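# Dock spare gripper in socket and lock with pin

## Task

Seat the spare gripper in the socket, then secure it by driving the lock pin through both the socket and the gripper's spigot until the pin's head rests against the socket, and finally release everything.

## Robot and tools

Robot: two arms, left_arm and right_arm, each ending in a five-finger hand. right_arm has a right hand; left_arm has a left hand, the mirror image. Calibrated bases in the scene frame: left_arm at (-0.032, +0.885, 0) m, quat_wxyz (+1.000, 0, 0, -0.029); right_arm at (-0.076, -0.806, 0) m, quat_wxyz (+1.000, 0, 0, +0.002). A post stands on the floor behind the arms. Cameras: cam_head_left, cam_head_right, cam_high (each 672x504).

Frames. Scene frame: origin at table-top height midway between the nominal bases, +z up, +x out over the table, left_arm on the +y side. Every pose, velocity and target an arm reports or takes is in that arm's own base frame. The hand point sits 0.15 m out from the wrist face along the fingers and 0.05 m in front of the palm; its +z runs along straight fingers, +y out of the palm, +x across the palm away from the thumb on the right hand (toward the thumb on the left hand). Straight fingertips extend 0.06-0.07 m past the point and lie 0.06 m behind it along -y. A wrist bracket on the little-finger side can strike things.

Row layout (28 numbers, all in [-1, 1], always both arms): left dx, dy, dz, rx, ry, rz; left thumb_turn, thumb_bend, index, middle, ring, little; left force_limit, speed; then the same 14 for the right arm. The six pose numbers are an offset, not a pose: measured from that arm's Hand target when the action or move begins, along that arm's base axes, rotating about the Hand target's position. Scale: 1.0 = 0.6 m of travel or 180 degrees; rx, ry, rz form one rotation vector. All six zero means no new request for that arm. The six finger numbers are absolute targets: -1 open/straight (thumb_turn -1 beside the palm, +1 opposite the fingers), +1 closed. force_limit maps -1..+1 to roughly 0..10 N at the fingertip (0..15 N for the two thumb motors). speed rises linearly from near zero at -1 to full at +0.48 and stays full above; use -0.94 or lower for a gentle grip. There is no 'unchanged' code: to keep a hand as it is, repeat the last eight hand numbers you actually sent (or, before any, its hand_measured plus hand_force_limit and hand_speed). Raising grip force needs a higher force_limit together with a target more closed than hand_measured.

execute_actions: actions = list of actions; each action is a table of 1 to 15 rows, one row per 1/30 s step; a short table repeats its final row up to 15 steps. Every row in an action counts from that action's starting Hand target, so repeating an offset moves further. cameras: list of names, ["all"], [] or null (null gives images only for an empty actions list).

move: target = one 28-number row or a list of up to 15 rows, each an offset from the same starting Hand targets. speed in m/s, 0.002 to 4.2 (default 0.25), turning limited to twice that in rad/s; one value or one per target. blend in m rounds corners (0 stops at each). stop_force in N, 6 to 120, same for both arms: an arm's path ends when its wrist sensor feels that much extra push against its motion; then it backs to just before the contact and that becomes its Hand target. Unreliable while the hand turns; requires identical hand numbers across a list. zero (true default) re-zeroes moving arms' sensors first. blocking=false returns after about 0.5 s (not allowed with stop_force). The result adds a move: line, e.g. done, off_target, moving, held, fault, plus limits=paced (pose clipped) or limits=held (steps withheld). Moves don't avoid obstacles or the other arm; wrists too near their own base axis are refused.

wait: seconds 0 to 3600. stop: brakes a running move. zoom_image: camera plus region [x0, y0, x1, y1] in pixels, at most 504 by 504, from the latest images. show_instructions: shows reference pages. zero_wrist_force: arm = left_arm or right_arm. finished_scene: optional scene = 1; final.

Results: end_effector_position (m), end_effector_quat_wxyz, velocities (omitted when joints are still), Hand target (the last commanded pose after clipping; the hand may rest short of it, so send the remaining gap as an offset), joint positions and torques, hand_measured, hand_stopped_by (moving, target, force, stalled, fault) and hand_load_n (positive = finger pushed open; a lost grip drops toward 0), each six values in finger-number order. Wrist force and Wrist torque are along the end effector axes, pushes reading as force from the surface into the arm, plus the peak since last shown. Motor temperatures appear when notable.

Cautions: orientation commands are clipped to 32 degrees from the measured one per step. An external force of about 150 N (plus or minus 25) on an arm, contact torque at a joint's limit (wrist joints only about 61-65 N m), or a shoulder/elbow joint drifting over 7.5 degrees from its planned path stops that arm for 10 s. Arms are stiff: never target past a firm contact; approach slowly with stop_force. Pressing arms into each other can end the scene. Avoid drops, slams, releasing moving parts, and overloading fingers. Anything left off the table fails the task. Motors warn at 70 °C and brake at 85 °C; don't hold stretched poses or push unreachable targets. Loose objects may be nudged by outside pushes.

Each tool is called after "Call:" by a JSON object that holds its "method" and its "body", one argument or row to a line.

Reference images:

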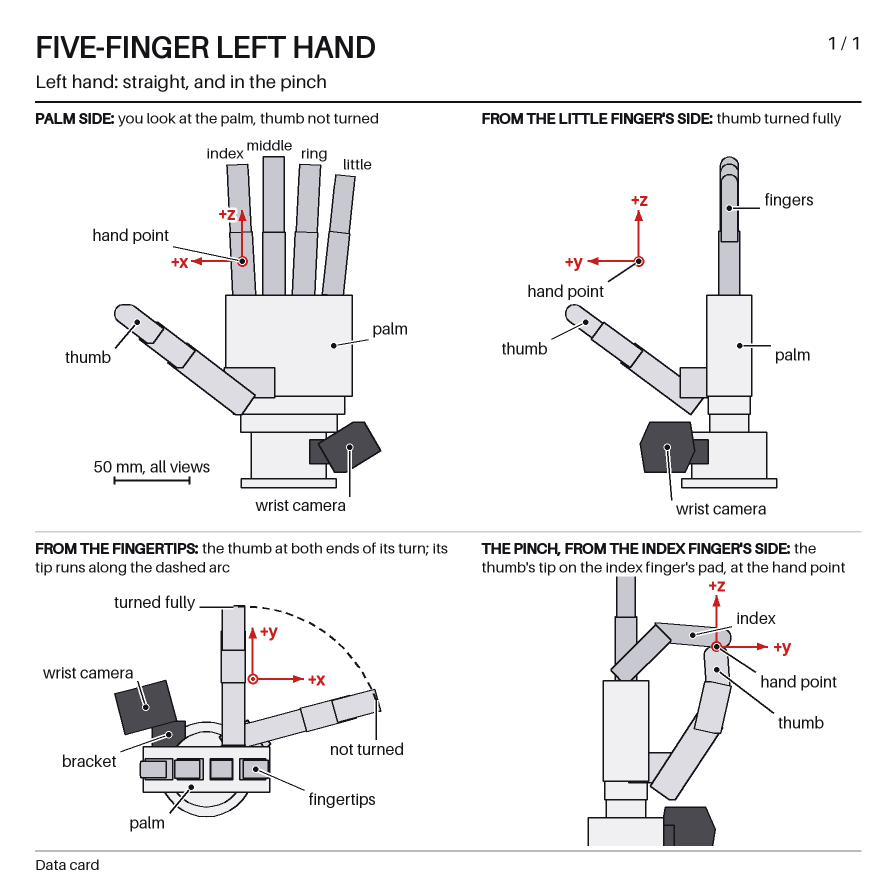

